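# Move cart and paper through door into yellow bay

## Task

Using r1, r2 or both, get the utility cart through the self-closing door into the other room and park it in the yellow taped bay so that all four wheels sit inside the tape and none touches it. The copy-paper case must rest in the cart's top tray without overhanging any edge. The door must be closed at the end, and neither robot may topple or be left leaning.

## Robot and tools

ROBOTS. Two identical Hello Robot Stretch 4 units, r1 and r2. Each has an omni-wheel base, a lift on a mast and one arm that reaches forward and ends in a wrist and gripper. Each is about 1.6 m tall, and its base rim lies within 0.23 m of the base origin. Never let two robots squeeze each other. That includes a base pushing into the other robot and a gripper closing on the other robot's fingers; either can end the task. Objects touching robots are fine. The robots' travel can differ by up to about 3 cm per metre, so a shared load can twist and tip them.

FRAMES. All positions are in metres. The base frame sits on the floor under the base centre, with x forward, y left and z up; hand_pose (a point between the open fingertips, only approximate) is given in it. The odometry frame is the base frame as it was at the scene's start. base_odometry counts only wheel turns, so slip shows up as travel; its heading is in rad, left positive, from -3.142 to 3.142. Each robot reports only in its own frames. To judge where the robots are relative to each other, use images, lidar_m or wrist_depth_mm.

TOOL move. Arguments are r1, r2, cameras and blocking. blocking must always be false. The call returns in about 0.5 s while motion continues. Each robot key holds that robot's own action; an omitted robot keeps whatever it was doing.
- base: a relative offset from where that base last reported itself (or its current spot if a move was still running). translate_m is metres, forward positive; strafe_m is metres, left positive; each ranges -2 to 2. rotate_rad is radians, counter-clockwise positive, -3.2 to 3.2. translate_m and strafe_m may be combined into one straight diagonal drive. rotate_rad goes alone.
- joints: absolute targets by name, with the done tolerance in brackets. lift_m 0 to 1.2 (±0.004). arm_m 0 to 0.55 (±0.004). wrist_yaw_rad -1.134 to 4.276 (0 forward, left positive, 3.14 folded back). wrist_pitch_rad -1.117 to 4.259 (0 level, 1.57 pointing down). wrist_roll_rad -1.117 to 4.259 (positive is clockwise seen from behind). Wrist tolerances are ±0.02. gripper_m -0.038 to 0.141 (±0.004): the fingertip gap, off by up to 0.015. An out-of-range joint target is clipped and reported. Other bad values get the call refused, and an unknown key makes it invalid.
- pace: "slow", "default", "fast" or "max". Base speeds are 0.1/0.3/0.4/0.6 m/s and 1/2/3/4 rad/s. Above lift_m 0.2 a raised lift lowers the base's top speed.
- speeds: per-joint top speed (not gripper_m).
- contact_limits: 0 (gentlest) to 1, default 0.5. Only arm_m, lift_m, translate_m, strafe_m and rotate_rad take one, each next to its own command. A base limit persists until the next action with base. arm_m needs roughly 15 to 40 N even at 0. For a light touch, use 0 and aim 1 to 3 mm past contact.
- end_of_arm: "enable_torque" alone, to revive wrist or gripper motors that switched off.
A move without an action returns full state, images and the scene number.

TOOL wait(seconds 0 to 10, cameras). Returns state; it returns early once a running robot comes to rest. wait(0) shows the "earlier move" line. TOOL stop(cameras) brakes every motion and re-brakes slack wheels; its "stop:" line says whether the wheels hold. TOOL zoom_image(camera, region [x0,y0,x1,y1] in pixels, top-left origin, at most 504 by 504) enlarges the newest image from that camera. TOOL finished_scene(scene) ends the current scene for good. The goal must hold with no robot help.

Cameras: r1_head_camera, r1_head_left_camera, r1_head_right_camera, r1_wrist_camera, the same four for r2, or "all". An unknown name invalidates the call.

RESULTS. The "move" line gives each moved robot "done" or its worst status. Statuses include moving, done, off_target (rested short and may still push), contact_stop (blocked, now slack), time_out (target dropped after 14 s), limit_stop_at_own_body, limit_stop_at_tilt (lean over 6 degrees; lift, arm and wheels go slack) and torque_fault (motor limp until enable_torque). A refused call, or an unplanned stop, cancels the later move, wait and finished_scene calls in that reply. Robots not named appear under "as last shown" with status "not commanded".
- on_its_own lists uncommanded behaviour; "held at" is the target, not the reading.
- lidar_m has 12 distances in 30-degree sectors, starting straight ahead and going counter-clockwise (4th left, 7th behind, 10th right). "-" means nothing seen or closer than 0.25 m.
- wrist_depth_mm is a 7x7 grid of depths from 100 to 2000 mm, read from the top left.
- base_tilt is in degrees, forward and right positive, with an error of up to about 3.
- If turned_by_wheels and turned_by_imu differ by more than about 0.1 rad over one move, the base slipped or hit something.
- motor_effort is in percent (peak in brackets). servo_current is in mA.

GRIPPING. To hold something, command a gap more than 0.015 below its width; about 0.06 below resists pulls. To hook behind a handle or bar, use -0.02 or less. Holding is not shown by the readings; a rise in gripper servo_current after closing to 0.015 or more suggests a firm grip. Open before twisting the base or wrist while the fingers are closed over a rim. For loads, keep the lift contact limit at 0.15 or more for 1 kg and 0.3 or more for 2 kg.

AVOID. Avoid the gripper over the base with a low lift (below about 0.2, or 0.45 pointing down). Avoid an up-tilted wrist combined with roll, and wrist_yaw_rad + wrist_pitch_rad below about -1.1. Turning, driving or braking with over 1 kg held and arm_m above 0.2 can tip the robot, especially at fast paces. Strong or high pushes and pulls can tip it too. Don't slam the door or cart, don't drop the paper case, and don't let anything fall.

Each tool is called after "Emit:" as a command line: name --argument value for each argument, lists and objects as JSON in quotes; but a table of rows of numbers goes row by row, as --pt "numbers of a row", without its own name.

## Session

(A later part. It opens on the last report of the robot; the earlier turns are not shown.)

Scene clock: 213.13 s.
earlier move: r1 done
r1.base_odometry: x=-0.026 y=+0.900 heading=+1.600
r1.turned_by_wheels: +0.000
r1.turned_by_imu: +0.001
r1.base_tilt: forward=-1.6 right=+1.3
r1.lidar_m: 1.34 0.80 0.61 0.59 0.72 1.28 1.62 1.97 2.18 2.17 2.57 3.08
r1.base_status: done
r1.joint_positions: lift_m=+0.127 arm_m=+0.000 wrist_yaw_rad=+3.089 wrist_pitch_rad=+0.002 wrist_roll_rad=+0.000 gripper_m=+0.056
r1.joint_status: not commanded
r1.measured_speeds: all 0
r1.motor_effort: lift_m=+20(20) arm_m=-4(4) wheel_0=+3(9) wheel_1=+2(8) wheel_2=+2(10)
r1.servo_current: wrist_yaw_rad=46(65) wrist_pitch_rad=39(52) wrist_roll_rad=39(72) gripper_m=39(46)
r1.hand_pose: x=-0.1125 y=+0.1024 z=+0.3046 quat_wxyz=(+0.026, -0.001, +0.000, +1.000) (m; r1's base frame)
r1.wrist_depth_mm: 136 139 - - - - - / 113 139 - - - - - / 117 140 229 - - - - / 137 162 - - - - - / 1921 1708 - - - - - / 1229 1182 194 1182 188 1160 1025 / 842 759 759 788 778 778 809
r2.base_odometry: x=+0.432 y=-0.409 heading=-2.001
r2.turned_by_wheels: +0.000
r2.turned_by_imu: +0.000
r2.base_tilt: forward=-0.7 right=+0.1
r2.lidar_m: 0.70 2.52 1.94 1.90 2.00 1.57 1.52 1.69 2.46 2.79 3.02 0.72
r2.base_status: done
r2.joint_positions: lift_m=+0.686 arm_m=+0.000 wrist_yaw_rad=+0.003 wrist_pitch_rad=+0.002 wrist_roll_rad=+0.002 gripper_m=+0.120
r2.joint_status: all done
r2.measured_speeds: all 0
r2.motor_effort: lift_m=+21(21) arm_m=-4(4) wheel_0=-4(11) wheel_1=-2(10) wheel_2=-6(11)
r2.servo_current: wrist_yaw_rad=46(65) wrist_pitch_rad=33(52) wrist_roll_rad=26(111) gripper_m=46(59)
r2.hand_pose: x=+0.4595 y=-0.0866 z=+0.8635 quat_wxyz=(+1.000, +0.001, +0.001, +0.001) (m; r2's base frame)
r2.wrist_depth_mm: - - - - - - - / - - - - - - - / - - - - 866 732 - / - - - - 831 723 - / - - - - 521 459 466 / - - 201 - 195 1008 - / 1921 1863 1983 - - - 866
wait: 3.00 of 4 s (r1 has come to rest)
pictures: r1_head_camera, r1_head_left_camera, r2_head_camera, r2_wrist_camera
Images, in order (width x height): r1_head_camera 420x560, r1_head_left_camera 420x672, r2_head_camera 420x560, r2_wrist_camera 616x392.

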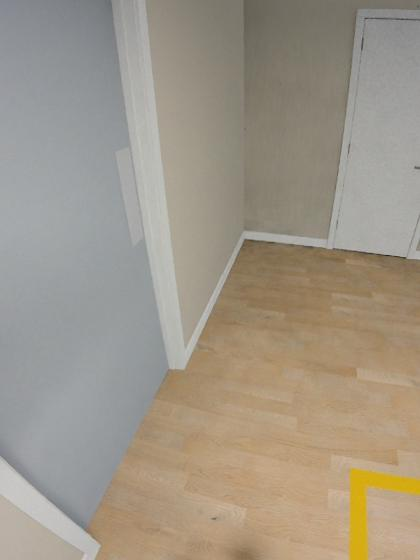

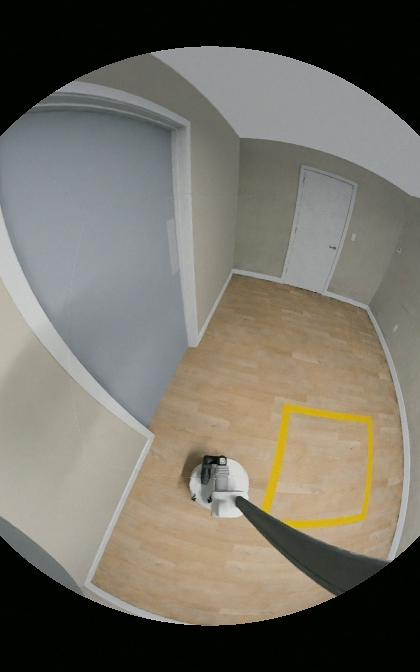

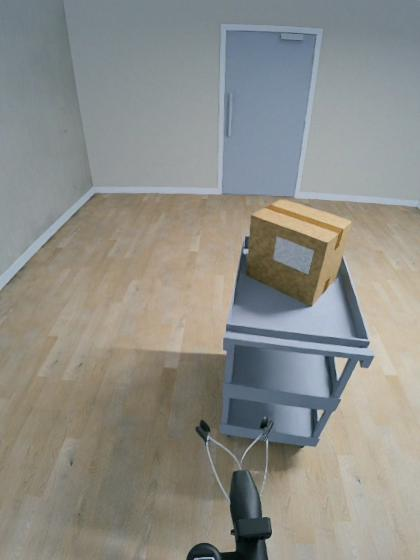

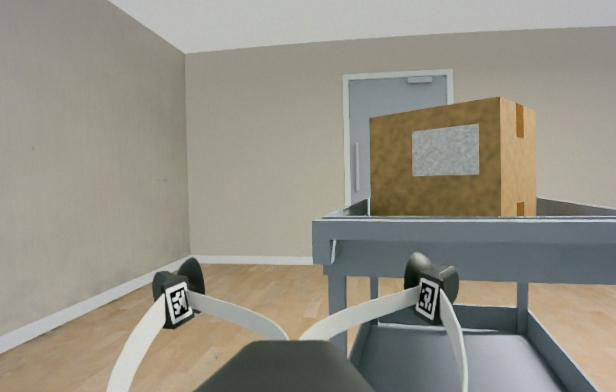

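Emit:
move --r2 '{"base":{"strafe_m":0.45},"joints":{"gripper_m":0.09}}' --r1 '{"base":{"rotate_rad":1.31}}' --blocking false

Emit:
wait --seconds 2

Emit:
wait --seconds 2

Emit:
move --r2 '{"base":{"translate_m":1.85}}' --blocking false

Emit:
wait --seconds 8 --cameras '["r2_head_camera","r2_wrist_camera","r1_head_left_camera","r1_head_camera","r2_head_left_camera"]'

Scene clock: 229.73 s.
move: r1 moving; r2 moving
r1.base_odometry: x=-0.026 y=+0.900 heading=+1.852
r1.turned_by_wheels: +0.251
r1.turned_by_imu: +0.252
r1.base_tilt: forward=-1.6 right=+1.3
r1.lidar_m: 1.01 0.63 0.60 0.60 0.89 1.64 1.71 2.26 2.17 2.28 3.11 2.49
r1.base_status: rotate_rad moving
r1.joint_positions: lift_m=+0.127 arm_m=+0.000 wrist_yaw_rad=+3.089 wrist_pitch_rad=+0.002 wrist_roll_rad=+0.000 gripper_m=+0.056
r1.joint_status: not commanded
r1.measured_speeds: translate_m=-0.001 strafe_m=+0.000 rotate_rad=+0.980 lift_m=+0.000 arm_m=+0.000 wrist_yaw_rad=+0.000 wrist_pitch_rad=+0.000 wrist_roll_rad=+0.000
r1.motor_effort: lift_m=+20(20) arm_m=-4(4) wheel_0=-6(9) wheel_1=-8(8) wheel_2=-7(7)
r1.servo_current: wrist_yaw_rad=46(65) wrist_pitch_rad=46(46) wrist_roll_rad=52(65) gripper_m=39(46)
r1.hand_pose: x=-0.1125 y=+0.1024 z=+0.3046 quat_wxyz=(+0.026, -0.001, +0.000, +1.000) (m; r1's base frame)
r1.wrist_depth_mm: 136 138 - - - - - / 114 139 - - - - - / 118 140 229 - - - - / 137 162 - - - - - / 1921 - - - - - - / 1205 1182 193 1182 187 1182 1160 / 842 750 750 788 798 759 809
r2.base_odometry: x=+0.465 y=-0.424 heading=-2.001
r2.turned_by_wheels: +0.000
r2.turned_by_imu: +0.001
r2.base_tilt: forward=-0.7 right=+0.1
r2.lidar_m: 0.74 2.49 1.90 1.87 1.98 1.56 1.53 1.67 2.47 2.83 3.07 0.74
r2.base_status: strafe_m moving
r2.joint_positions: lift_m=+0.686 arm_m=+0.000 wrist_yaw_rad=+0.003 wrist_pitch_rad=+0.002 wrist_roll_rad=+0.002 gripper_m=+0.106
r2.joint_status: gripper_m moving
r2.measured_speeds: translate_m=+0.001 strafe_m=+0.141 rotate_rad=-0.005 lift_m=+0.000 arm_m=+0.000 wrist_yaw_rad=+0.000 wrist_pitch_rad=+0.000 wrist_roll_rad=+0.000
r2.motor_effort: lift_m=+21(21) arm_m=-4(4) wheel_0=-9(13) wheel_1=+9(12) wheel_2=+0(5)
r2.servo_current: wrist_yaw_rad=52(59) wrist_pitch_rad=39(46) wrist_roll_rad=39(52) gripper_m=85(104)
r2.hand_pose: x=+0.4595 y=-0.0866 z=+0.8635 quat_wxyz=(+1.000, +0.001, +0.001, +0.001) (m; r2's base frame)
r2.wrist_depth_mm: - - - - - - - / - - - - - - - / - - - - 878 723 - / - - - - 878 723 - / - - - - 530 504 477 / - - 198 - 190 - - / 1983 1808 1921 - - - 820
pictures: none

Scene clock: 231.13 s.
earlier move: r1 done; r2 moving
r1.base_odometry: x=-0.026 y=+0.900 heading=+2.910
r1.turned_by_wheels: +1.058
r1.turned_by_imu: +1.064
r1.base_tilt: forward=-1.6 right=+1.3
r1.lidar_m: 0.61 0.64 0.88 1.61 1.72 2.24 2.15 2.26 3.14 2.46 1.00 0.62
r1.base_status: done
r1.joint_positions: lift_m=+0.127 arm_m=+0.000 wrist_yaw_rad=+3.089 wrist_pitch_rad=+0.002 wrist_roll_rad=+0.000 gripper_m=+0.056
r1.joint_status: not commanded
r1.measured_speeds: all 0
r1.motor_effort: lift_m=+20(20) arm_m=-4(4) wheel_0=-3(10) wheel_1=-2(9) wheel_2=-2(8)
r1.servo_current: wrist_yaw_rad=52(65) wrist_pitch_rad=39(46) wrist_roll_rad=46(72) gripper_m=39(46)
r1.hand_pose: x=-0.1125 y=+0.1024 z=+0.3046 quat_wxyz=(+0.026, -0.001, +0.000, +1.000) (m; r1's base frame)
r1.wrist_depth_mm: 136 139 - - - - - / 114 139 - - - - - / 117 140 272 - - - - / 137 162 - - - - - / 1921 - - - - - - / 1182 1182 194 1182 187 1160 1118 / 842 741 759 153 732 768 820
r2.base_odometry: x=+0.788 y=-0.572 heading=-2.001
r2.turned_by_wheels: +0.000
r2.turned_by_imu: +0.000
r2.base_tilt: forward=-0.6 right=+0.1
r2.lidar_m: 4.27 2.02 1.56 1.52 1.70 1.53 1.49 1.62 2.43 3.18 0.99 0.88
r2.base_status: strafe_m moving
r2.joint_positions: lift_m=+0.686 arm_m=+0.000 wrist_yaw_rad=+0.003 wrist_pitch_rad=+0.002 wrist_roll_rad=+0.002 gripper_m=+0.090
r2.joint_status: all done
r2.measured_speeds: translate_m=+0.000 strafe_m=+0.189 rotate_rad=-0.001 lift_m=+0.000 arm_m=+0.000 wrist_yaw_rad=+0.000 wrist_pitch_rad=+0.000 wrist_roll_rad=+0.000
r2.motor_effort: lift_m=+21(21) arm_m=-4(4) wheel_0=-3(14) wheel_1=+1(13) wheel_2=-1(5)
r2.servo_current: wrist_yaw_rad=59(59) wrist_pitch_rad=39(46) wrist_roll_rad=46(59) gripper_m=52(104)
r2.hand_pose: x=+0.4595 y=-0.0866 z=+0.8635 quat_wxyz=(+1.000, +0.001, +0.001, +0.001) (m; r2's base frame)
r2.wrist_depth_mm: - - - - - - - / - - - - - - - / - - - - - - 831 / - - - - - - 820 / - - - - - - 591 / - - 192 - 191 - 559 / 1808 1863 1983 - 1983 1756 -
wait: 1.40 of 2 s (r1 has come to rest)
pictures: none

Scene clock: 232.07 s.
earlier move: r2 done
r1.base_odometry: x=-0.026 y=+0.900 heading=+2.910
r1.turned_by_wheels: +0.000
r1.turned_by_imu: +0.000
r1.base_tilt: forward=-1.6 right=+1.3
r1.lidar_m: 0.59 0.64 0.90 1.63 1.71 2.24 2.17 2.29 3.12 2.43 0.99 0.64
r1.base_status: done
r1.joint_positions: lift_m=+0.127 arm_m=+0.000 wrist_yaw_rad=+3.089 wrist_pitch_rad=+0.002 wrist_roll_rad=+0.000 gripper_m=+0.056
r1.joint_status: not commanded
r1.measured_speeds: all 0
r1.motor_effort: lift_m=+20(20) arm_m=-4(4) wheel_0=-3(10) wheel_1=-1(9) wheel_2=-2(8)
r1.servo_current: wrist_yaw_rad=33(65) wrist_pitch_rad=46(52) wrist_roll_rad=59(72) gripper_m=46(46)
r1.hand_pose: x=-0.1125 y=+0.1024 z=+0.3046 quat_wxyz=(+0.026, -0.001, +0.000, +1.000) (m; r1's base frame)
r1.wrist_depth_mm: 136 139 - - - - - / 113 139 - - - - - / 117 139 272 - - - - / 137 162 - - - - - / 1921 - - - - - - / 1182 1182 194 1182 187 1160 1138 / 854 750 741 153 750 778 820
r2.base_odometry: x=+0.841 y=-0.596 heading=-2.001
r2.turned_by_wheels: +0.000
r2.turned_by_imu: +0.000
r2.base_tilt: forward=-0.7 right=+0.1
r2.lidar_m: 4.20 1.94 1.50 1.47 1.61 1.52 1.50 1.63 2.40 3.25 0.98 0.89
r2.base_status: done
r2.joint_positions: lift_m=+0.686 arm_m=+0.000 wrist_yaw_rad=+0.003 wrist_pitch_rad=+0.002 wrist_roll_rad=+0.002 gripper_m=+0.090
r2.joint_status: all done
r2.measured_speeds: all 0
r2.motor_effort: lift_m=+21(21) arm_m=-3(4) wheel_0=-1(14) wheel_1=+3(13) wheel_2=+0(5)
r2.servo_current: wrist_yaw_rad=39(59) wrist_pitch_rad=39(46) wrist_roll_rad=52(59) gripper_m=52(104)
r2.hand_pose: x=+0.4595 y=-0.0866 z=+0.8635 quat_wxyz=(+1.000, +0.001, +0.001, +0.001) (m; r2's base frame)
r2.wrist_depth_mm: - - - - - - - / - - - - - - - / - - - - - - 878 / - - - - - - 878 / - - - - - - - / - - 192 - 191 - - / 1808 1808 1983 - 1921 1756 -
wait: 0.93 of 2 s (r2 has come to rest)
pictures: none

Scene clock: 232.57 s.
move: r2 moving
r1: as last shown
r1.lidar_m: 0.60 0.63 0.90 1.63 1.71 2.25 2.17 2.26 3.13 2.47 0.99 0.62
r1.motor_effort: lift_m=+20(20) arm_m=-4(4) wheel_0=-3(3) wheel_1=-1(2) wheel_2=-2(2)
r1.servo_current: wrist_yaw_rad=52(59) wrist_pitch_rad=46(46) wrist_roll_rad=52(59) gripper_m=39(46)
r1.wrist_depth_mm: 137 139 - - - - - / 113 139 - - - - - / 117 140 271 - - - - / 137 162 - - - - - / 1983 - - - - - - / 1182 1205 194 1205 187 1160 1160 / 854 741 759 153 741 778 820
r2.base_odometry: x=+0.828 y=-0.624 heading=-2.000
r2.turned_by_wheels: +0.000
r2.turned_by_imu: +0.000
r2.base_tilt: forward=-0.7 right=+0.1
r2.lidar_m: 4.18 1.91 1.50 1.45 1.62 1.54 1.50 1.65 2.44 3.24 0.98 0.88
r2.base_status: translate_m moving
r2.joint_positions: lift_m=+0.686 arm_m=+0.000 wrist_yaw_rad=+0.003 wrist_pitch_rad=+0.002 wrist_roll_rad=+0.002 gripper_m=+0.090
r2.joint_status: not commanded
r2.measured_speeds: translate_m=+0.120 strafe_m=+0.000 rotate_rad=+0.004 lift_m=+0.000 arm_m=+0.000 wrist_yaw_rad=+0.000 wrist_pitch_rad=+0.000 wrist_roll_rad=+0.000
r2.motor_effort: lift_m=+20(21) arm_m=-4(4) wheel_0=+9(11) wheel_1=+6(10) wheel_2=-11(12)
r2.servo_current: wrist_yaw_rad=46(65) wrist_pitch_rad=39(39) wrist_roll_rad=46(59) gripper_m=59(59)
r2.hand_pose: x=+0.4595 y=-0.0866 z=+0.8635 quat_wxyz=(+1.000, +0.001, +0.001, +0.001) (m; r2's base frame)
r2.wrist_depth_mm: - - - - - - - / - - - - - - - / - - - - - - 866 / - - - - - - 854 / - - - - - - - / - - 192 - 191 - - / 1808 1863 1983 - 1921 1756 -
pictures: none

Scene clock: 239.73 s.
earlier move: r2 done
r1.base_odometry: x=-0.026 y=+0.900 heading=+2.910
r1.turned_by_wheels: +0.000
r1.turned_by_imu: +0.000
r1.base_tilt: forward=-1.6 right=+1.3
r1.lidar_m: 0.59 0.65 0.90 1.62 1.69 2.25 2.17 2.29 3.12 2.45 1.01 0.64
r1.base_status: not commanded
r1.joint_positions: lift_m=+0.127 arm_m=+0.000 wrist_yaw_rad=+3.089 wrist_pitch_rad=+0.002 wrist_roll_rad=+0.000 gripper_m=+0.056
r1.joint_status: not commanded
r1.measured_speeds: all 0
r1.motor_effort: lift_m=+20(20) arm_m=-4(4) wheel_0=-3(4) wheel_1=-1(2) wheel_2=-2(2)
r1.servo_current: wrist_yaw_rad=46(72) wrist_pitch_rad=46(52) wrist_roll_rad=52(65) gripper_m=39(52)
r1.hand_pose: x=-0.1125 y=+0.1024 z=+0.3046 quat_wxyz=(+0.026, -0.001, +0.000, +1.000) (m; r1's base frame)
r1.wrist_depth_mm: 136 138 - - - - - / 113 139 - - - - - / 118 140 272 - - - - / 137 161 - - - - - / 1921 - - - - - - / 1182 1182 193 1182 188 1160 1138 / 854 750 759 153 741 778 831
r2.base_odometry: x=+0.070 y=-2.278 heading=-2.000
r2.turned_by_wheels: +0.000
r2.turned_by_imu: +0.003
r2.base_tilt: forward=-0.7 right=+0.0
r2.lidar_m: 2.48 1.67 1.32 1.28 1.41 2.06 3.33 0.89 0.81 3.45 3.22 2.50
r2.base_status: done
r2.joint_positions: lift_m=+0.686 arm_m=+0.000 wrist_yaw_rad=+0.003 wrist_pitch_rad=+0.002 wrist_roll_rad=+0.002 gripper_m=+0.090
r2.joint_status: not commanded
r2.measured_speeds: all 0
r2.motor_effort: lift_m=+20(21) arm_m=-4(4) wheel_0=+1(12) wheel_1=+3(10) wheel_2=-1(14)
r2.servo_current: wrist_yaw_rad=46(65) wrist_pitch_rad=46(52) wrist_roll_rad=52(59) gripper_m=52(59)
r2.hand_pose: x=+0.4595 y=-0.0866 z=+0.8635 quat_wxyz=(+1.000, +0.001, +0.001, +0.001) (m; r2's base frame)
r2.wrist_depth_mm: - - - - - - - / - - - - - - - / - - - - - - - / - - - - - - - / - - - - - - - / - - 193 - 191 - - / - 1808 1983 - 1983 1756 1808
wait: 7.17 of 8 s (r2 has come to rest)
pictures: r1_head_camera, r1_head_left_camera, r2_head_camera, r2_head_left_camera, r2_wrist_camera
Images, in order (width x height): r1_head_camera 420x560, r1_head_left_camera 420x672, r2_head_camera 420x560, r2_head_left_camera 420x672, r2_wrist_camera 616x392.

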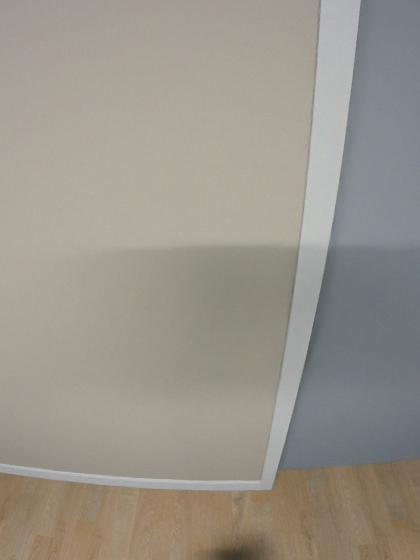

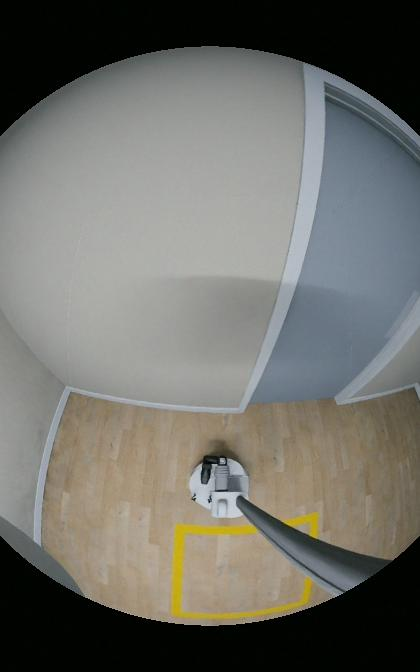

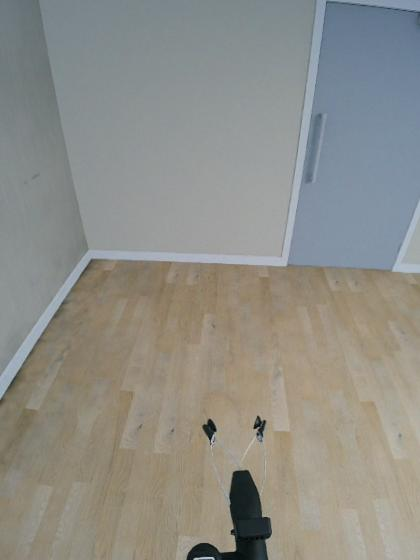

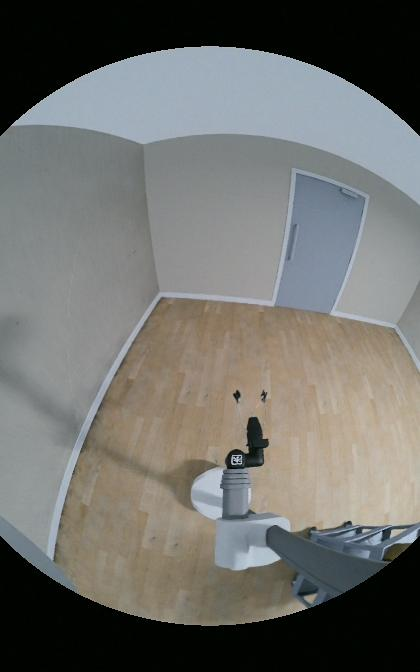

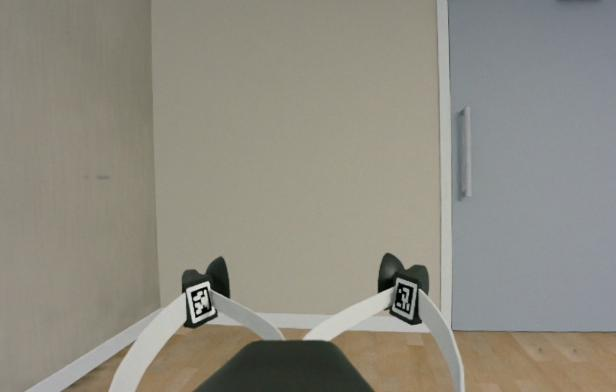

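Emit:
move --r2 '{"base":{"rotate_rad":-0.11},"joints":{"lift_m":0.87}}' --blocking false

Emit:
wait --seconds 2

Emit:
move --r2 '{"base":{"strafe_m":-0.56,"translate_m":1.5}}' --blocking false

Emit:
wait --seconds 8 --cameras '["r2_head_camera","r2_wrist_camera","r2_head_left_camera"]'

Scene clock: 256.87 s.
move: r2 moving
r1: as last shown
r1.lidar_m: 0.59 0.62 0.86 1.64 1.71 2.24 2.17 2.29 3.14 2.44 1.01 0.62
r1.motor_effort: lift_m=+20(20) arm_m=-4(4) wheel_0=-3(4) wheel_1=-2(2) wheel_2=-2(2)
r1.servo_current: wrist_yaw_rad=46(52) wrist_pitch_rad=46(46) wrist_roll_rad=65(65) gripper_m=39(46)
r1.wrist_depth_mm: 136 138 - - - - - / 114 139 - - - - - / 118 140 273 - - - - / 137 162 - - - - - / 1983 - - - - - - / 1205 1205 195 1182 187 1182 1118 / 831 750 750 153 741 768 820
r2.base_odometry: x=+0.070 y=-2.278 heading=-2.110
r2.turned_by_wheels: -0.109
r2.turned_by_imu: -0.106
r2.base_tilt: forward=-0.7 right=+0.1
r2.lidar_m: 2.47 1.84 1.34 1.30 1.37 1.79 3.40 0.95 0.83 3.43 3.56 2.52
r2.base_status: rotate_rad moving
r2.joint_positions: lift_m=+0.724 arm_m=+0.000 wrist_yaw_rad=+0.002 wrist_pitch_rad=+0.002 wrist_roll_rad=+0.002 gripper_m=+0.090
r2.joint_status: lift_m moving
r2.measured_speeds: translate_m=+0.000 strafe_m=+0.000 rotate_rad=+0.000 lift_m=+0.146 arm_m=+0.000 wrist_yaw_rad=+0.000 wrist_pitch_rad=+0.000 wrist_roll_rad=+0.000
r2.motor_effort: lift_m=+22(24) arm_m=-4(4) wheel_0=+1(6) wheel_1=+3(9) wheel_2=+2(9)
r2.servo_current: wrist_yaw_rad=52(59) wrist_pitch_rad=39(46) wrist_roll_rad=33(52) gripper_m=52(59)
r2.hand_pose: x=+0.4595 y=-0.0867 z=+0.9014 quat_wxyz=(+1.000, +0.001, +0.001, +0.001) (m; r2's base frame)
r2.wrist_depth_mm: - - - - - - - / - - - - - - - / - - - - - - - / - - - - - - - / - - - - - - - / - - 192 - 191 - - / 1756 1863 - - - 1863 1808
pictures: none

Scene clock: 258.20 s.
earlier move: r2 done
r1.base_odometry: x=-0.026 y=+0.900 heading=+2.910
r1.turned_by_wheels: +0.000
r1.turned_by_imu: +0.000
r1.base_tilt: forward=-1.6 right=+1.3
r1.lidar_m: 0.61 0.63 0.88 1.63 1.70 2.23 2.16 2.28 3.14 2.46 1.01 0.62
r1.base_status: not commanded
r1.joint_positions: lift_m=+0.127 arm_m=+0.000 wrist_yaw_rad=+3.089 wrist_pitch_rad=+0.002 wrist_roll_rad=+0.000 gripper_m=+0.056
r1.joint_status: not commanded
r1.measured_speeds: all 0
r1.motor_effort: lift_m=+20(20) arm_m=-4(4) wheel_0=-3(4) wheel_1=-1(2) wheel_2=-2(2)
r1.servo_current: wrist_yaw_rad=39(72) wrist_pitch_rad=39(52) wrist_roll_rad=46(65) gripper_m=39(46)
r1.hand_pose: x=-0.1125 y=+0.1024 z=+0.3046 quat_wxyz=(+0.026, -0.001, +0.000, +1.000) (m; r1's base frame)
r1.wrist_depth_mm: 136 138 - - - - - / 113 139 - - - - - / 117 140 273 - - - - / 137 162 - - - - - / 1983 - - - - - - / 1182 1205 194 1182 187 1182 1118 / 854 750 759 153 741 788 820
r2.base_odometry: x=+0.070 y=-2.278 heading=-2.110
r2.turned_by_wheels: +0.000
r2.turned_by_imu: +0.000
r2.base_tilt: forward=-0.7 right=+0.1
r2.lidar_m: 2.47 1.85 1.38 1.26 1.35 1.80 3.35 0.98 0.80 3.44 3.55 2.51
r2.base_status: done
r2.joint_positions: lift_m=+0.870 arm_m=+0.000 wrist_yaw_rad=+0.002 wrist_pitch_rad=+0.002 wrist_roll_rad=+0.002 gripper_m=+0.090
r2.joint_status: all done
r2.measured_speeds: all 0
r2.motor_effort: lift_m=+21(26) arm_m=-4(4) wheel_0=+3(6) wheel_1=+3(9) wheel_2=+2(9)
r2.servo_current: wrist_yaw_rad=46(65) wrist_pitch_rad=39(46) wrist_roll_rad=39(59) gripper_m=52(59)
r2.hand_pose: x=+0.4595 y=-0.0867 z=+1.0475 quat_wxyz=(+1.000, +0.001, +0.001, +0.001) (m; r2's base frame)
r2.wrist_depth_mm: - - - - - - - / - - - - - - - / - - - - - - - / - - - - - - - / - - - - - - - / - - 192 - 191 - - / - - - - - - -
wait: 1.33 of 2 s (r2 has come to rest)
pictures: none

Scene clock: 258.70 s.
move: r2 moving
r1: as last shown
r1.lidar_m: 0.60 0.64 0.88 1.62 1.72 2.26 2.17 2.29 3.12 2.46 1.00 0.65
r1.servo_current: wrist_yaw_rad=33(65) wrist_pitch_rad=39(46) wrist_roll_rad=39(59) gripper_m=46(52)
r1.wrist_depth_mm: 136 138 - - - - - / 113 139 - - - - - / 117 140 273 - - - - / 137 161 - - - - - / 1921 - - - - - - / 1182 1182 195 1182 187 1160 1160 / 842 750 750 153 741 778 831
r2.base_odometry: x=+0.044 y=-2.298 heading=-2.110
r2.turned_by_wheels: +0.000
r2.turned_by_imu: +0.000
r2.base_tilt: forward=-0.7 right=+0.1
r2.lidar_m: 2.45 1.84 1.34 1.29 1.38 1.87 3.39 0.95 0.81 3.45 3.47 2.44
r2.base_status: translate_m moving; strafe_m moving
r2.joint_positions: lift_m=+0.870 arm_m=+0.000 wrist_yaw_rad=+0.002 wrist_pitch_rad=+0.002 wrist_roll_rad=+0.002 gripper_m=+0.090
r2.joint_status: not commanded
r2.measured_speeds: translate_m=+0.122 strafe_m=-0.045 rotate_rad=+0.001 lift_m=+0.000 arm_m=+0.000 wrist_yaw_rad=+0.000 wrist_pitch_rad=+0.000 wrist_roll_rad=+0.000
r2.motor_effort: lift_m=+21(21) arm_m=-4(4) wheel_0=+10(12) wheel_1=+6(7) wheel_2=-11(12)
r2.servo_current: wrist_yaw_rad=39(59) wrist_pitch_rad=39(39) wrist_roll_rad=39(52) gripper_m=46(59)
r2.hand_pose: x=+0.4595 y=-0.0867 z=+1.0475 quat_wxyz=(+1.000, +0.001, +0.001, +0.001) (m; r2's base frame)
r2.wrist_depth_mm: - - - - - - - / - - - - - - - / - - - - - - - / - - - - - - - / - - - - - - - / - - 192 - 191 - - / - - - - - - -
pictures: none

Scene clock: 264.93 s.
earlier move: r2 done
r1.base_odometry: x=-0.026 y=+0.900 heading=+2.910
r1.turned_by_wheels: +0.000
r1.turned_by_imu: +0.000
r1.base_tilt: forward=-1.6 right=+1.3
r1.lidar_m: 0.60 0.63 0.87 1.64 1.70 2.24 2.16 2.28 3.11 2.45 1.01 0.65
r1.base_status: not commanded
r1.joint_positions: lift_m=+0.127 arm_m=+0.000 wrist_yaw_rad=+3.089 wrist_pitch_rad=+0.002 wrist_roll_rad=+0.000 gripper_m=+0.056
r1.joint_status: not commanded
r1.measured_speeds: all 0
r1.motor_effort: lift_m=+20(20) arm_m=-4(4) wheel_0=-3(4) wheel_1=-1(2) wheel_2=-2(2)
r1.servo_current: wrist_yaw_rad=46(78) wrist_pitch_rad=39(52) wrist_roll_rad=52(65) gripper_m=39(52)
r1.hand_pose: x=-0.1125 y=+0.1024 z=+0.3046 quat_wxyz=(+0.026, -0.001, +0.000, +1.000) (m; r1's base frame)
r1.wrist_depth_mm: 136 138 - - - - - / 113 139 - - - - - / 118 140 273 - - - - / 137 162 - - - - - / 1921 - - - - - - / 1205 1205 194 1182 186 1138 1138 / 842 759 750 153 750 778 820
r2.base_odometry: x=-1.180 y=-3.278 heading=-2.109
r2.turned_by_wheels: +0.000
r2.turned_by_imu: +0.002
r2.base_tilt: forward=-0.7 right=+0.1
r2.lidar_m: 0.89 1.02 1.41 1.86 1.93 2.65 1.87 1.98 3.01 2.89 1.42 1.06
r2.base_status: done
r2.joint_positions: lift_m=+0.870 arm_m=+0.000 wrist_yaw_rad=+0.002 wrist_pitch_rad=+0.002 wrist_roll_rad=+0.002 gripper_m=+0.090
r2.joint_status: not commanded
r2.measured_speeds: all 0
r2.motor_effort: lift_m=+20(21) arm_m=-4(4) wheel_0=+2(12) wheel_1=+5(7) wheel_2=-2(14)
r2.servo_current: wrist_yaw_rad=46(65) wrist_pitch_rad=39(52) wrist_roll_rad=46(65) gripper_m=52(59)
r2.hand_pose: x=+0.4595 y=-0.0867 z=+1.0476 quat_wxyz=(+1.000, +0.001, +0.001, +0.001) (m; r2's base frame)
r2.wrist_depth_mm: - - - 750 - - - / - - - 750 - - - / - - - - - - - / - - - - - - - / - - - 699 - - - / - - 189 683 187 - - / - - - - - - -
wait: 6.23 of 8 s (r2 has come to rest)
pictures: r2_head_camera, r2_head_left_camera, r2_wrist_camera
Images, in order (width x height): r2_head_camera 420x560, r2_head_left_camera 420x672, r2_wrist_camera 616x392.

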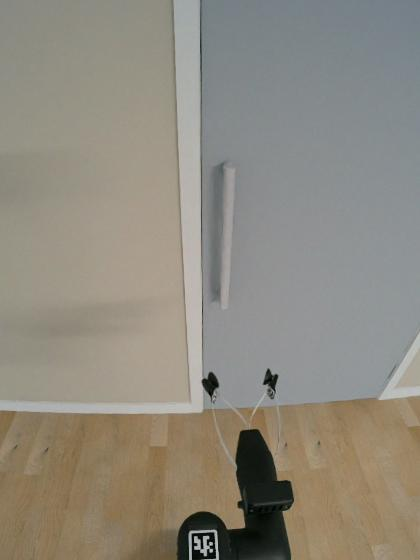

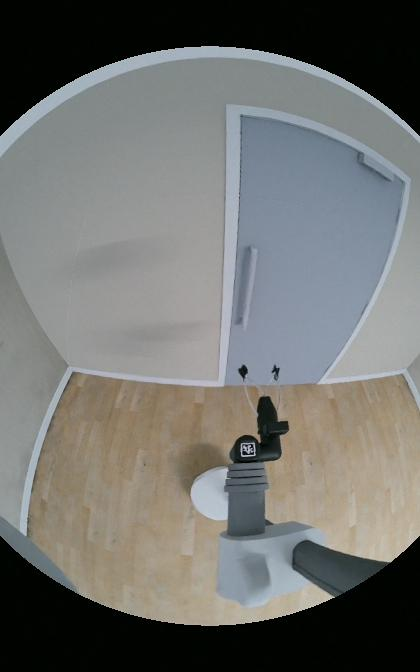

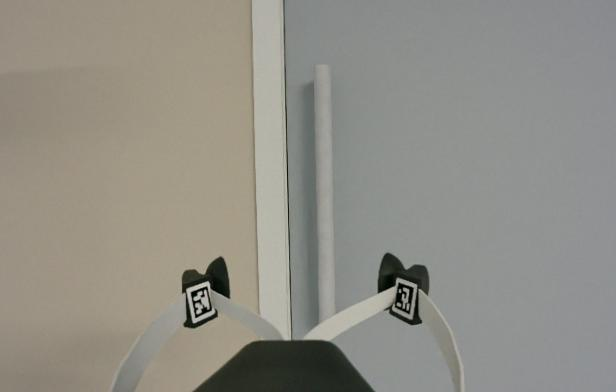

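Emit:
move --r2 '{"base":{"strafe_m":-0.025,"translate_m":0.44},"pace":"slow","contact_limits":{"translate_m":0.3}}' --blocking false

Emit:
wait --seconds 8 --cameras '["r2_head_camera","r2_wrist_camera"]'

Scene clock: 270.53 s.
move: r2 moving
r1: as last shown
r1.base_tilt: forward=-1.5 right=+1.3
r1.lidar_m: 0.59 0.63 0.91 1.64 1.70 2.24 2.16 2.28 3.15 2.46 1.00 0.61
r1.motor_effort: lift_m=+20(20) arm_m=-4(4) wheel_0=-3(4) wheel_1=-1(1) wheel_2=-2(2)
r1.servo_current: wrist_yaw_rad=52(65) wrist_pitch_rad=46(52) wrist_roll_rad=59(65) gripper_m=46(46)
r1.wrist_depth_mm: 136 138 - - - - - / 113 139 - - - - - / 117 140 272 - - - - / 137 162 - - - - - / 1983 - - - - - - / 1182 1205 194 1182 188 1160 1138 / 842 750 750 153 741 768 820
r2.base_odometry: x=-1.187 y=-3.288 heading=-2.109
r2.turned_by_wheels: +0.000
r2.turned_by_imu: +0.001
r2.base_tilt: forward=-0.7 right=+0.0
r2.lidar_m: 0.90 1.02 1.39 1.84 1.93 2.63 1.89 1.99 3.00 2.88 1.39 1.00
r2.base_status: translate_m moving; strafe_m moving
r2.joint_positions: lift_m=+0.870 arm_m=+0.000 wrist_yaw_rad=+0.002 wrist_pitch_rad=+0.002 wrist_roll_rad=+0.002 gripper_m=+0.090
r2.joint_status: not commanded
r2.measured_speeds: translate_m=+0.049 strafe_m=-0.002 rotate_rad=+0.001 lift_m=+0.000 arm_m=+0.000 wrist_yaw_rad=+0.000 wrist_pitch_rad=+0.000 wrist_roll_rad=+0.000
r2.motor_effort: lift_m=+20(20) arm_m=-4(4) wheel_0=+6(9) wheel_1=+6(8) wheel_2=-9(11)
r2.servo_current: wrist_yaw_rad=39(52) wrist_pitch_rad=39(46) wrist_roll_rad=59(65) gripper_m=59(59)
r2.contact_limits: translate_m 0.3
r2.hand_pose: x=+0.4595 y=-0.0867 z=+1.0476 quat_wxyz=(+1.000, +0.001, +0.001, +0.001) (m; r2's base frame)
r2.wrist_depth_mm: - - - 750 - - - / - - - 741 - - - / - - - 741 - - - / - - - 668 - - - / - - - 676 - - - / - - 189 683 187 - - / - - - - - - -
pictures: none

Scene clock: 275.73 s.
earlier move: r2 done
r1.base_odometry: x=-0.026 y=+0.900 heading=+2.910
r1.turned_by_wheels: +0.000
r1.turned_by_imu: +0.000
r1.base_tilt: forward=-1.6 right=+1.3
r1.lidar_m: 0.61 0.62 0.89 1.64 1.71 2.24 2.16 2.28 3.14 2.44 1.01 0.64
r1.base_status: not commanded
r1.joint_positions: lift_m=+0.127 arm_m=+0.000 wrist_yaw_rad=+3.089 wrist_pitch_rad=+0.002 wrist_roll_rad=+0.000 gripper_m=+0.056
r1.joint_status: not commanded
r1.measured_speeds: all 0
r1.motor_effort: lift_m=+20(20) arm_m=-4(4) wheel_0=-3(4) wheel_1=-1(2) wheel_2=-2(2)
r1.servo_current: wrist_yaw_rad=52(72) wrist_pitch_rad=46(52) wrist_roll_rad=39(65) gripper_m=39(52)
r1.hand_pose: x=-0.1125 y=+0.1024 z=+0.3046 quat_wxyz=(+0.026, -0.001, +0.000, +1.000) (m; r1's base frame)
r1.wrist_depth_mm: 136 138 - - - - - / 113 139 - - - - - / 118 140 272 - - - - / 137 162 - - - - - / 1983 - - - - - - / 1182 1229 194 1205 187 1160 1138 / 854 741 750 153 741 759 809
r2.base_odometry: x=-1.427 y=-3.643 heading=-2.109
r2.turned_by_wheels: +0.000
r2.turned_by_imu: +0.001
r2.base_tilt: forward=-0.7 right=+0.1
r2.lidar_m: 0.48 0.60 0.82 1.87 1.93 2.69 2.29 4.09 2.97 2.16 0.80 0.57
r2.base_status: done
r2.joint_positions: lift_m=+0.870 arm_m=+0.000 wrist_yaw_rad=+0.002 wrist_pitch_rad=+0.002 wrist_roll_rad=+0.002 gripper_m=+0.090
r2.joint_status: not commanded
r2.measured_speeds: all 0
r2.motor_effort: lift_m=+20(20) arm_m=-4(4) wheel_0=+4(10) wheel_1=+5(8) wheel_2=-6(11)
r2.servo_current: wrist_yaw_rad=46(59) wrist_pitch_rad=39(46) wrist_roll_rad=33(65) gripper_m=46(59)
r2.contact_limits: translate_m 0.3
r2.hand_pose: x=+0.4595 y=-0.0867 z=+1.0476 quat_wxyz=(+1.000, +0.001, +0.001, +0.001) (m; r2's base frame)
r2.wrist_depth_mm: 336 330 327 253 319 317 315 / 336 332 327 252 324 319 315 / 338 334 330 255 324 320 317 / 343 336 332 257 329 322 319 / 342 340 332 327 329 324 322 / 345 338 192 255 191 327 324 / 347 343 327 - 330 327 325
wait: 5.20 of 8 s (r2 has come to rest)
pictures: r2_head_camera, r2_wrist_camera
Images, in order (width x height): r2_head_camera 420x560, r2_wrist_camera 616x392.

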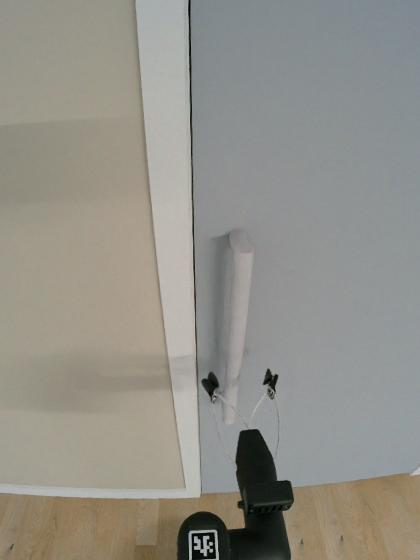

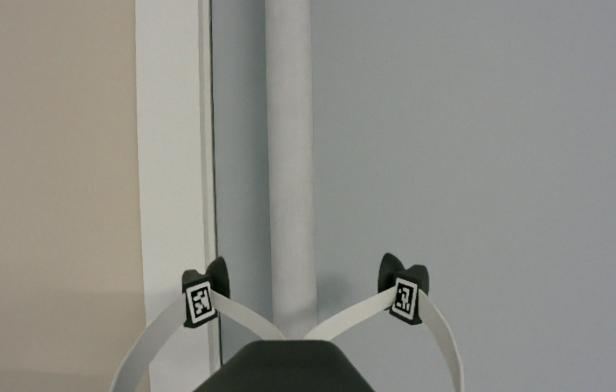

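Emit:
move --r2 '{"base":{"translate_m":0.015},"pace":"slow"}' --blocking false

Emit:
wait --seconds 2

Emit:
move --r2 '{"joints":{"gripper_m":-0.03}}' --blocking false

Emit:
wait --seconds 3

Emit:
move --r2 '{"base":{"translate_m":-0.228,"strafe_m":-0.124},"joints":{"wrist_yaw_rad":0.262},"speeds":{"wrist_yaw_rad":0.12},"pace":"slow"}' --blocking false

Emit:
wait --seconds 5 --cameras '["r2_head_camera","r2_wrist_camera"]'

Scene clock: 299.60 s.
move: r2 moving
r1: as last shown
r1.lidar_m: 0.61 0.63 0.88 1.62 1.70 2.26 2.16 2.28 3.11 2.42 0.98 0.62
r1.servo_current: wrist_yaw_rad=39(52) wrist_pitch_rad=46(52) wrist_roll_rad=26(52) gripper_m=39(46)
r1.wrist_depth_mm: 137 139 - - - - - / 113 139 - - - - - / 118 140 273 - - - - / 137 161 - - - - - / 1983 - - - - - - / 1205 1182 194 1205 187 1138 1138 / 842 750 741 153 750 778 809
r2.base_odometry: x=-1.433 y=-3.652 heading=-2.109
r2.turned_by_wheels: +0.000
r2.turned_by_imu: +0.001
r2.base_tilt: forward=-0.7 right=+0.0
r2.lidar_m: 0.47 0.57 0.80 1.86 1.95 2.70 2.35 4.12 2.98 2.13 0.81 0.57
r2.base_status: translate_m moving
r2.joint_positions: lift_m=+0.870 arm_m=+0.000 wrist_yaw_rad=+0.002 wrist_pitch_rad=+0.002 wrist_roll_rad=+0.002 gripper_m=+0.090
r2.joint_status: not commanded
r2.measured_speeds: translate_m=+0.029 strafe_m=+0.000 rotate_rad=+0.000 lift_m=+0.000 arm_m=+0.000 wrist_yaw_rad=+0.000 wrist_pitch_rad=+0.000 wrist_roll_rad=+0.000
r2.motor_effort: lift_m=+20(20) arm_m=-4(4) wheel_0=+8(8) wheel_1=+4(7) wheel_2=-7(10)
r2.servo_current: wrist_yaw_rad=46(59) wrist_pitch_rad=39(46) wrist_roll_rad=46(52) gripper_m=52(59)
r2.hand_pose: x=+0.4595 y=-0.0867 z=+1.0476 quat_wxyz=(+1.000, +0.001, +0.001, +0.001) (m; r2's base frame)
r2.wrist_depth_mm: 324 307 315 242 309 307 303 / 327 309 319 242 310 309 304 / 327 310 320 242 314 310 309 / 329 324 322 244 317 312 309 / 332 325 322 247 317 314 310 / 334 329 193 243 191 314 312 / 336 332 319 - 319 317 317
pictures: none

Scene clock: 300.17 s.
earlier move: r2 done
r1.base_odometry: x=-0.026 y=+0.900 heading=+2.910
r1.turned_by_wheels: +0.000
r1.turned_by_imu: +0.000
r1.base_tilt: forward=-1.6 right=+1.3
r1.lidar_m: 0.59 0.62 0.88 1.63 1.71 2.25 2.14 2.28 3.12 2.43 0.99 0.62
r1.base_status: not commanded
r1.joint_positions: lift_m=+0.127 arm_m=+0.000 wrist_yaw_rad=+3.089 wrist_pitch_rad=+0.002 wrist_roll_rad=+0.000 gripper_m=+0.056
r1.joint_status: not commanded
r1.measured_speeds: all 0
r1.motor_effort: lift_m=+20(20) arm_m=-4(4) wheel_0=-3(4) wheel_1=-1(2) wheel_2=-2(2)
r1.servo_current: wrist_yaw_rad=39(65) wrist_pitch_rad=39(52) wrist_roll_rad=46(59) gripper_m=39(46)
r1.hand_pose: x=-0.1125 y=+0.1024 z=+0.3046 quat_wxyz=(+0.026, -0.001, +0.000, +1.000) (m; r1's base frame)
r1.wrist_depth_mm: 137 138 - - - - - / 113 139 - - - - - / 117 140 272 - - - - / 137 162 - - - - - / 1921 - - - - - - / 1182 1205 193 1182 188 1160 1138 / 842 741 759 154 741 768 809
r2.base_odometry: x=-1.435 y=-3.655 heading=-2.109
r2.turned_by_wheels: +0.000
r2.turned_by_imu: +0.000
r2.base_tilt: forward=-0.7 right=+0.1
r2.lidar_m: 0.47 0.55 0.76 1.86 1.97 2.70 2.32 4.09 2.99 2.09 0.78 0.55
r2.base_status: done
r2.joint_positions: lift_m=+0.870 arm_m=+0.000 wrist_yaw_rad=+0.002 wrist_pitch_rad=+0.002 wrist_roll_rad=+0.002 gripper_m=+0.090
r2.joint_status: not commanded
r2.measured_speeds: all 0
r2.motor_effort: lift_m=+20(20) arm_m=-4(4) wheel_0=+3(8) wheel_1=+3(7) wheel_2=-5(10)
r2.servo_current: wrist_yaw_rad=46(59) wrist_pitch_rad=39(46) wrist_roll_rad=46(59) gripper_m=52(59)
r2.hand_pose: x=+0.4595 y=-0.0867 z=+1.0476 quat_wxyz=(+1.000, +0.001, +0.001, +0.001) (m; r2's base frame)
r2.wrist_depth_mm: 320 303 312 239 304 303 301 / 324 306 315 239 307 304 301 / 322 306 315 239 309 309 303 / 324 309 319 241 310 309 306 / 327 322 319 240 312 310 307 / 330 324 193 237 191 312 309 / 330 330 320 - 315 312 310
wait: 0.57 of 2 s (r2 has come to rest)
pictures: none

Scene clock: 300.67 s.
move: r2 moving
r1: as last shown
r1.lidar_m: 0.59 0.63 0.91 1.63 1.70 2.26 2.15 2.26 3.12 2.47 1.00 0.64
r1.motor_effort: lift_m=+20(20) arm_m=-4(4) wheel_0=-3(3) wheel_1=-2(2) wheel_2=-2(2)
r1.servo_current: wrist_yaw_rad=46(78) wrist_pitch_rad=46(46) wrist_roll_rad=52(65) gripper_m=33(52)
r1.wrist_depth_mm: 136 139 - - - - - / 113 139 - - - - - / 118 139 272 - - - - / 137 162 - - - - - / 1921 - - - - - - / 1205 1182 194 1205 187 1160 1138 / 842 750 759 154 750 778 820
r2.base_odometry: x=-1.435 y=-3.655 heading=-2.109
r2.turned_by_wheels: +0.000
r2.turned_by_imu: +0.000
r2.base_tilt: forward=-0.7 right=+0.1
r2.lidar_m: 0.48 0.57 0.79 1.86 1.95 2.70 2.31 4.07 2.97 2.10 0.78 0.56
r2.base_status: not commanded
r2.joint_positions: lift_m=+0.870 arm_m=+0.000 wrist_yaw_rad=+0.002 wrist_pitch_rad=+0.002 wrist_roll_rad=+0.002 gripper_m=+0.072
r2.joint_status: gripper_m moving
r2.measured_speeds: all 0
r2.motor_effort: lift_m=+20(20) arm_m=-4(4) wheel_0=+3(4) wheel_1=+3(4) wheel_2=-5(6)
r2.servo_current: wrist_yaw_rad=39(52) wrist_pitch_rad=39(46) wrist_roll_rad=46(65) gripper_m=91(111)
r2.hand_pose: x=+0.4595 y=-0.0867 z=+1.0476 quat_wxyz=(+1.000, +0.001, +0.001, +0.001) (m; r2's base frame)
r2.wrist_depth_mm: 320 303 312 239 306 303 301 / 322 304 314 239 309 306 301 / 324 306 317 239 310 307 303 / 325 309 320 240 312 307 306 / 325 324 319 240 312 310 309 / 330 325 193 238 189 310 309 / 330 327 320 - 317 312 310
pictures: none

Scene clock: 302.07 s.
earlier move: r2 done
r1.base_odometry: x=-0.026 y=+0.900 heading=+2.910
r1.turned_by_wheels: +0.000
r1.turned_by_imu: +0.000
r1.base_tilt: forward=-1.6 right=+1.3
r1.lidar_m: 0.58 0.63 0.89 1.63 1.70 2.25 2.16 2.29 3.13 2.46 0.99 0.63
r1.base_status: not commanded
r1.joint_positions: lift_m=+0.127 arm_m=+0.000 wrist_yaw_rad=+3.089 wrist_pitch_rad=+0.002 wrist_roll_rad=+0.000 gripper_m=+0.056
r1.joint_status: not commanded
r1.measured_speeds: all 0
r1.motor_effort: lift_m=+20(20) arm_m=-4(4) wheel_0=-3(4) wheel_1=-1(2) wheel_2=-2(2)
r1.servo_current: wrist_yaw_rad=59(78) wrist_pitch_rad=39(52) wrist_roll_rad=46(65) gripper_m=39(52)
r1.hand_pose: x=-0.1125 y=+0.1024 z=+0.3046 quat_wxyz=(+0.026, -0.001, +0.000, +1.000) (m; r1's base frame)
r1.wrist_depth_mm: 136 138 - - - - - / 113 139 - - - - - / 118 140 272 - - - - / 137 162 - - - - - / 1863 - - - - - - / 1182 1205 193 1205 187 1138 1118 / 842 750 750 154 741 778 820
r2.base_odometry: x=-1.435 y=-3.655 heading=-2.109
r2.turned_by_wheels: +0.000
r2.turned_by_imu: +0.000
r2.base_tilt: forward=-0.7 right=+0.1
r2.lidar_m: 0.45 0.57 0.78 1.85 1.95 2.71 2.32 4.07 3.04 2.11 0.77 0.57
r2.base_status: not commanded
r2.joint_positions: lift_m=+0.870 arm_m=+0.000 wrist_yaw_rad=+0.002 wrist_pitch_rad=+0.002 wrist_roll_rad=+0.002 gripper_m=-0.029
r2.joint_status: all done
r2.measured_speeds: all 0
r2.motor_effort: lift_m=+20(20) arm_m=-3(4) wheel_0=+1(4) wheel_1=+1(4) wheel_2=-2(6)
r2.servo_current: wrist_yaw_rad=39(52) wrist_pitch_rad=39(46) wrist_roll_rad=52(65) gripper_m=104(254)
r2.hand_pose: x=+0.4595 y=-0.0868 z=+1.0476 quat_wxyz=(+1.000, +0.001, +0.001, +0.001) (m; r2's base frame)
r2.wrist_depth_mm: 319 304 310 241 306 303 301 / 322 306 314 239 307 304 303 / 324 307 314 240 310 307 304 / 325 309 317 239 312 310 306 / 329 324 320 240 312 310 307 / 330 327 186 200 180 312 310 / 332 330 324 - 317 312 310
wait: 1.40 of 3 s (r2 has come to rest)
pictures: none

Scene clock: 302.57 s.
move: r2 moving
r1: as last shown
r1.lidar_m: 0.59 0.63 0.89 1.63 1.68 2.25 2.17 2.27 3.12 2.43 1.01 0.65
r1.servo_current: wrist_yaw_rad=46(59) wrist_pitch_rad=39(46) wrist_roll_rad=52(59) gripper_m=33(46)
r1.wrist_depth_mm: 136 138 - - - - - / 113 139 - - - - - / 117 140 274 - - - - / 137 162 - - - - - / 1921 - - - - - - / 1182 1160 194 1182 187 1160 1138 / 831 750 750 153 732 778 809
r2.base_odometry: x=-1.434 y=-3.641 heading=-2.109
r2.turned_by_wheels: +0.000
r2.turned_by_imu: +0.000
r2.base_tilt: forward=-0.7 right=+0.0
r2.lidar_m: 0.47 0.57 0.81 1.87 1.95 2.69 2.32 4.07 3.01 2.14 0.80 0.58
r2.base_status: translate_m moving; strafe_m moving
r2.joint_positions: lift_m=+0.870 arm_m=+0.000 wrist_yaw_rad=+0.049 wrist_pitch_rad=+0.002 wrist_roll_rad=+0.002 gripper_m=-0.029
r2.joint_status: wrist_yaw_rad moving
r2.measured_speeds: translate_m=-0.048 strafe_m=-0.026 rotate_rad=+0.000 lift_m=+0.000 arm_m=+0.000 wrist_yaw_rad=+0.120 wrist_pitch_rad=+0.000 wrist_roll_rad=+0.000
r2.motor_effort: lift_m=+20(20) arm_m=-4(4) wheel_0=-5(5) wheel_1=-7(9) wheel_2=+8(9)
r2.servo_current: wrist_yaw_rad=39(72) wrist_pitch_rad=46(46) wrist_roll_rad=52(52) gripper_m=104(111)
r2.hand_pose: x=+0.4632 y=-0.0733 z=+1.0476 quat_wxyz=(+1.000, +0.001, +0.001, +0.024) (m; r2's base frame)
r2.wrist_depth_mm: 334 329 319 312 309 306 301 / 338 330 320 315 312 304 301 / 338 330 325 243 315 309 304 / 342 336 327 253 317 312 307 / 345 336 329 247 320 312 309 / 347 342 186 200 179 315 309 / 349 342 324 - 320 314 310
pictures: none

Scene clock: 305.83 s.
earlier move: r2 done
r1.base_odometry: x=-0.026 y=+0.900 heading=+2.910
r1.turned_by_wheels: +0.000
r1.turned_by_imu: +0.000
r1.base_tilt: forward=-1.6 right=+1.3
r1.lidar_m: 0.60 0.64 0.89 1.63 1.71 2.24 2.17 2.26 3.11 2.41 1.00 0.65
r1.base_status: not commanded
r1.joint_positions: lift_m=+0.127 arm_m=+0.000 wrist_yaw_rad=+3.089 wrist_pitch_rad=+0.002 wrist_roll_rad=+0.000 gripper_m=+0.056
r1.joint_status: not commanded
r1.measured_speeds: all 0
r1.motor_effort: lift_m=+20(20) arm_m=-4(4) wheel_0=-3(4) wheel_1=-1(2) wheel_2=-2(2)
r1.servo_current: wrist_yaw_rad=59(72) wrist_pitch_rad=39(52) wrist_roll_rad=52(65) gripper_m=46(52)
r1.hand_pose: x=-0.1125 y=+0.1024 z=+0.3046 quat_wxyz=(+0.026, -0.001, +0.000, +1.000) (m; r1's base frame)
r1.wrist_depth_mm: 136 138 - - - - - / 113 139 - - - - - / 117 140 272 - - - - / 137 162 - - - - - / 1921 - - - - - - / 1205 1205 194 1182 187 1182 1160 / 842 750 750 153 750 778 820
r2.base_odometry: x=-1.424 y=-3.396 heading=-2.109
r2.turned_by_wheels: +0.000
r2.turned_by_imu: +0.000
r2.base_tilt: forward=-0.7 right=+0.1
r2.lidar_m: 0.69 0.79 1.11 1.99 2.08 2.87 2.08 3.92 2.87 2.76 1.09 0.80
r2.base_status: done
r2.joint_positions: lift_m=+0.870 arm_m=+0.000 wrist_yaw_rad=+0.259 wrist_pitch_rad=+0.002 wrist_roll_rad=+0.002 gripper_m=-0.029
r2.joint_status: all done
r2.measured_speeds: all 0
r2.motor_effort: lift_m=+20(20) arm_m=-4(4) wheel_0=-4(7) wheel_1=-4(9) wheel_2=+5(10)
r2.servo_current: wrist_yaw_rad=52(98) wrist_pitch_rad=46(46) wrist_roll_rad=39(59) gripper_m=104(117)
r2.hand_pose: x=+0.4721 y=-0.0106 z=+1.0476 quat_wxyz=(+0.992, +0.001, +0.001, +0.129) (m; r2's base frame)
r2.wrist_depth_mm: - - 544 504 - - - / - - 549 452 - - - / - - 559 455 - - - / - - 554 459 - - - / - - 559 459 - - - / - - 183 200 170 - - / - - - - - - -
wait: 3.27 of 5 s (r2 has come to rest)
pictures: r2_head_camera, r2_wrist_camera
Images, in order (width x height): r2_head_camera 420x560, r2_wrist_camera 616x392.

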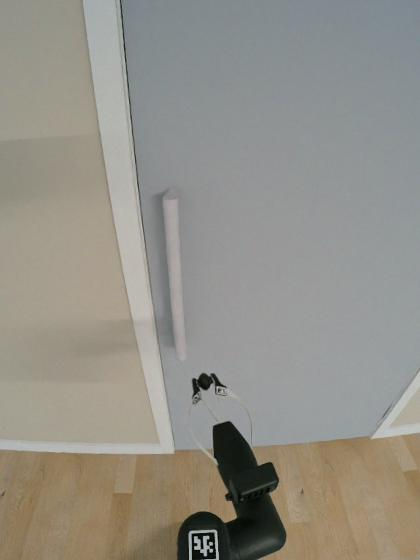

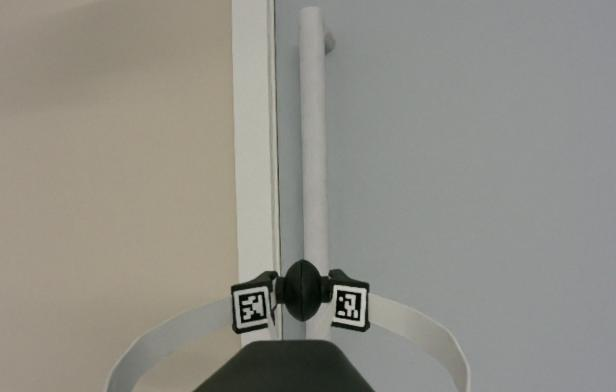

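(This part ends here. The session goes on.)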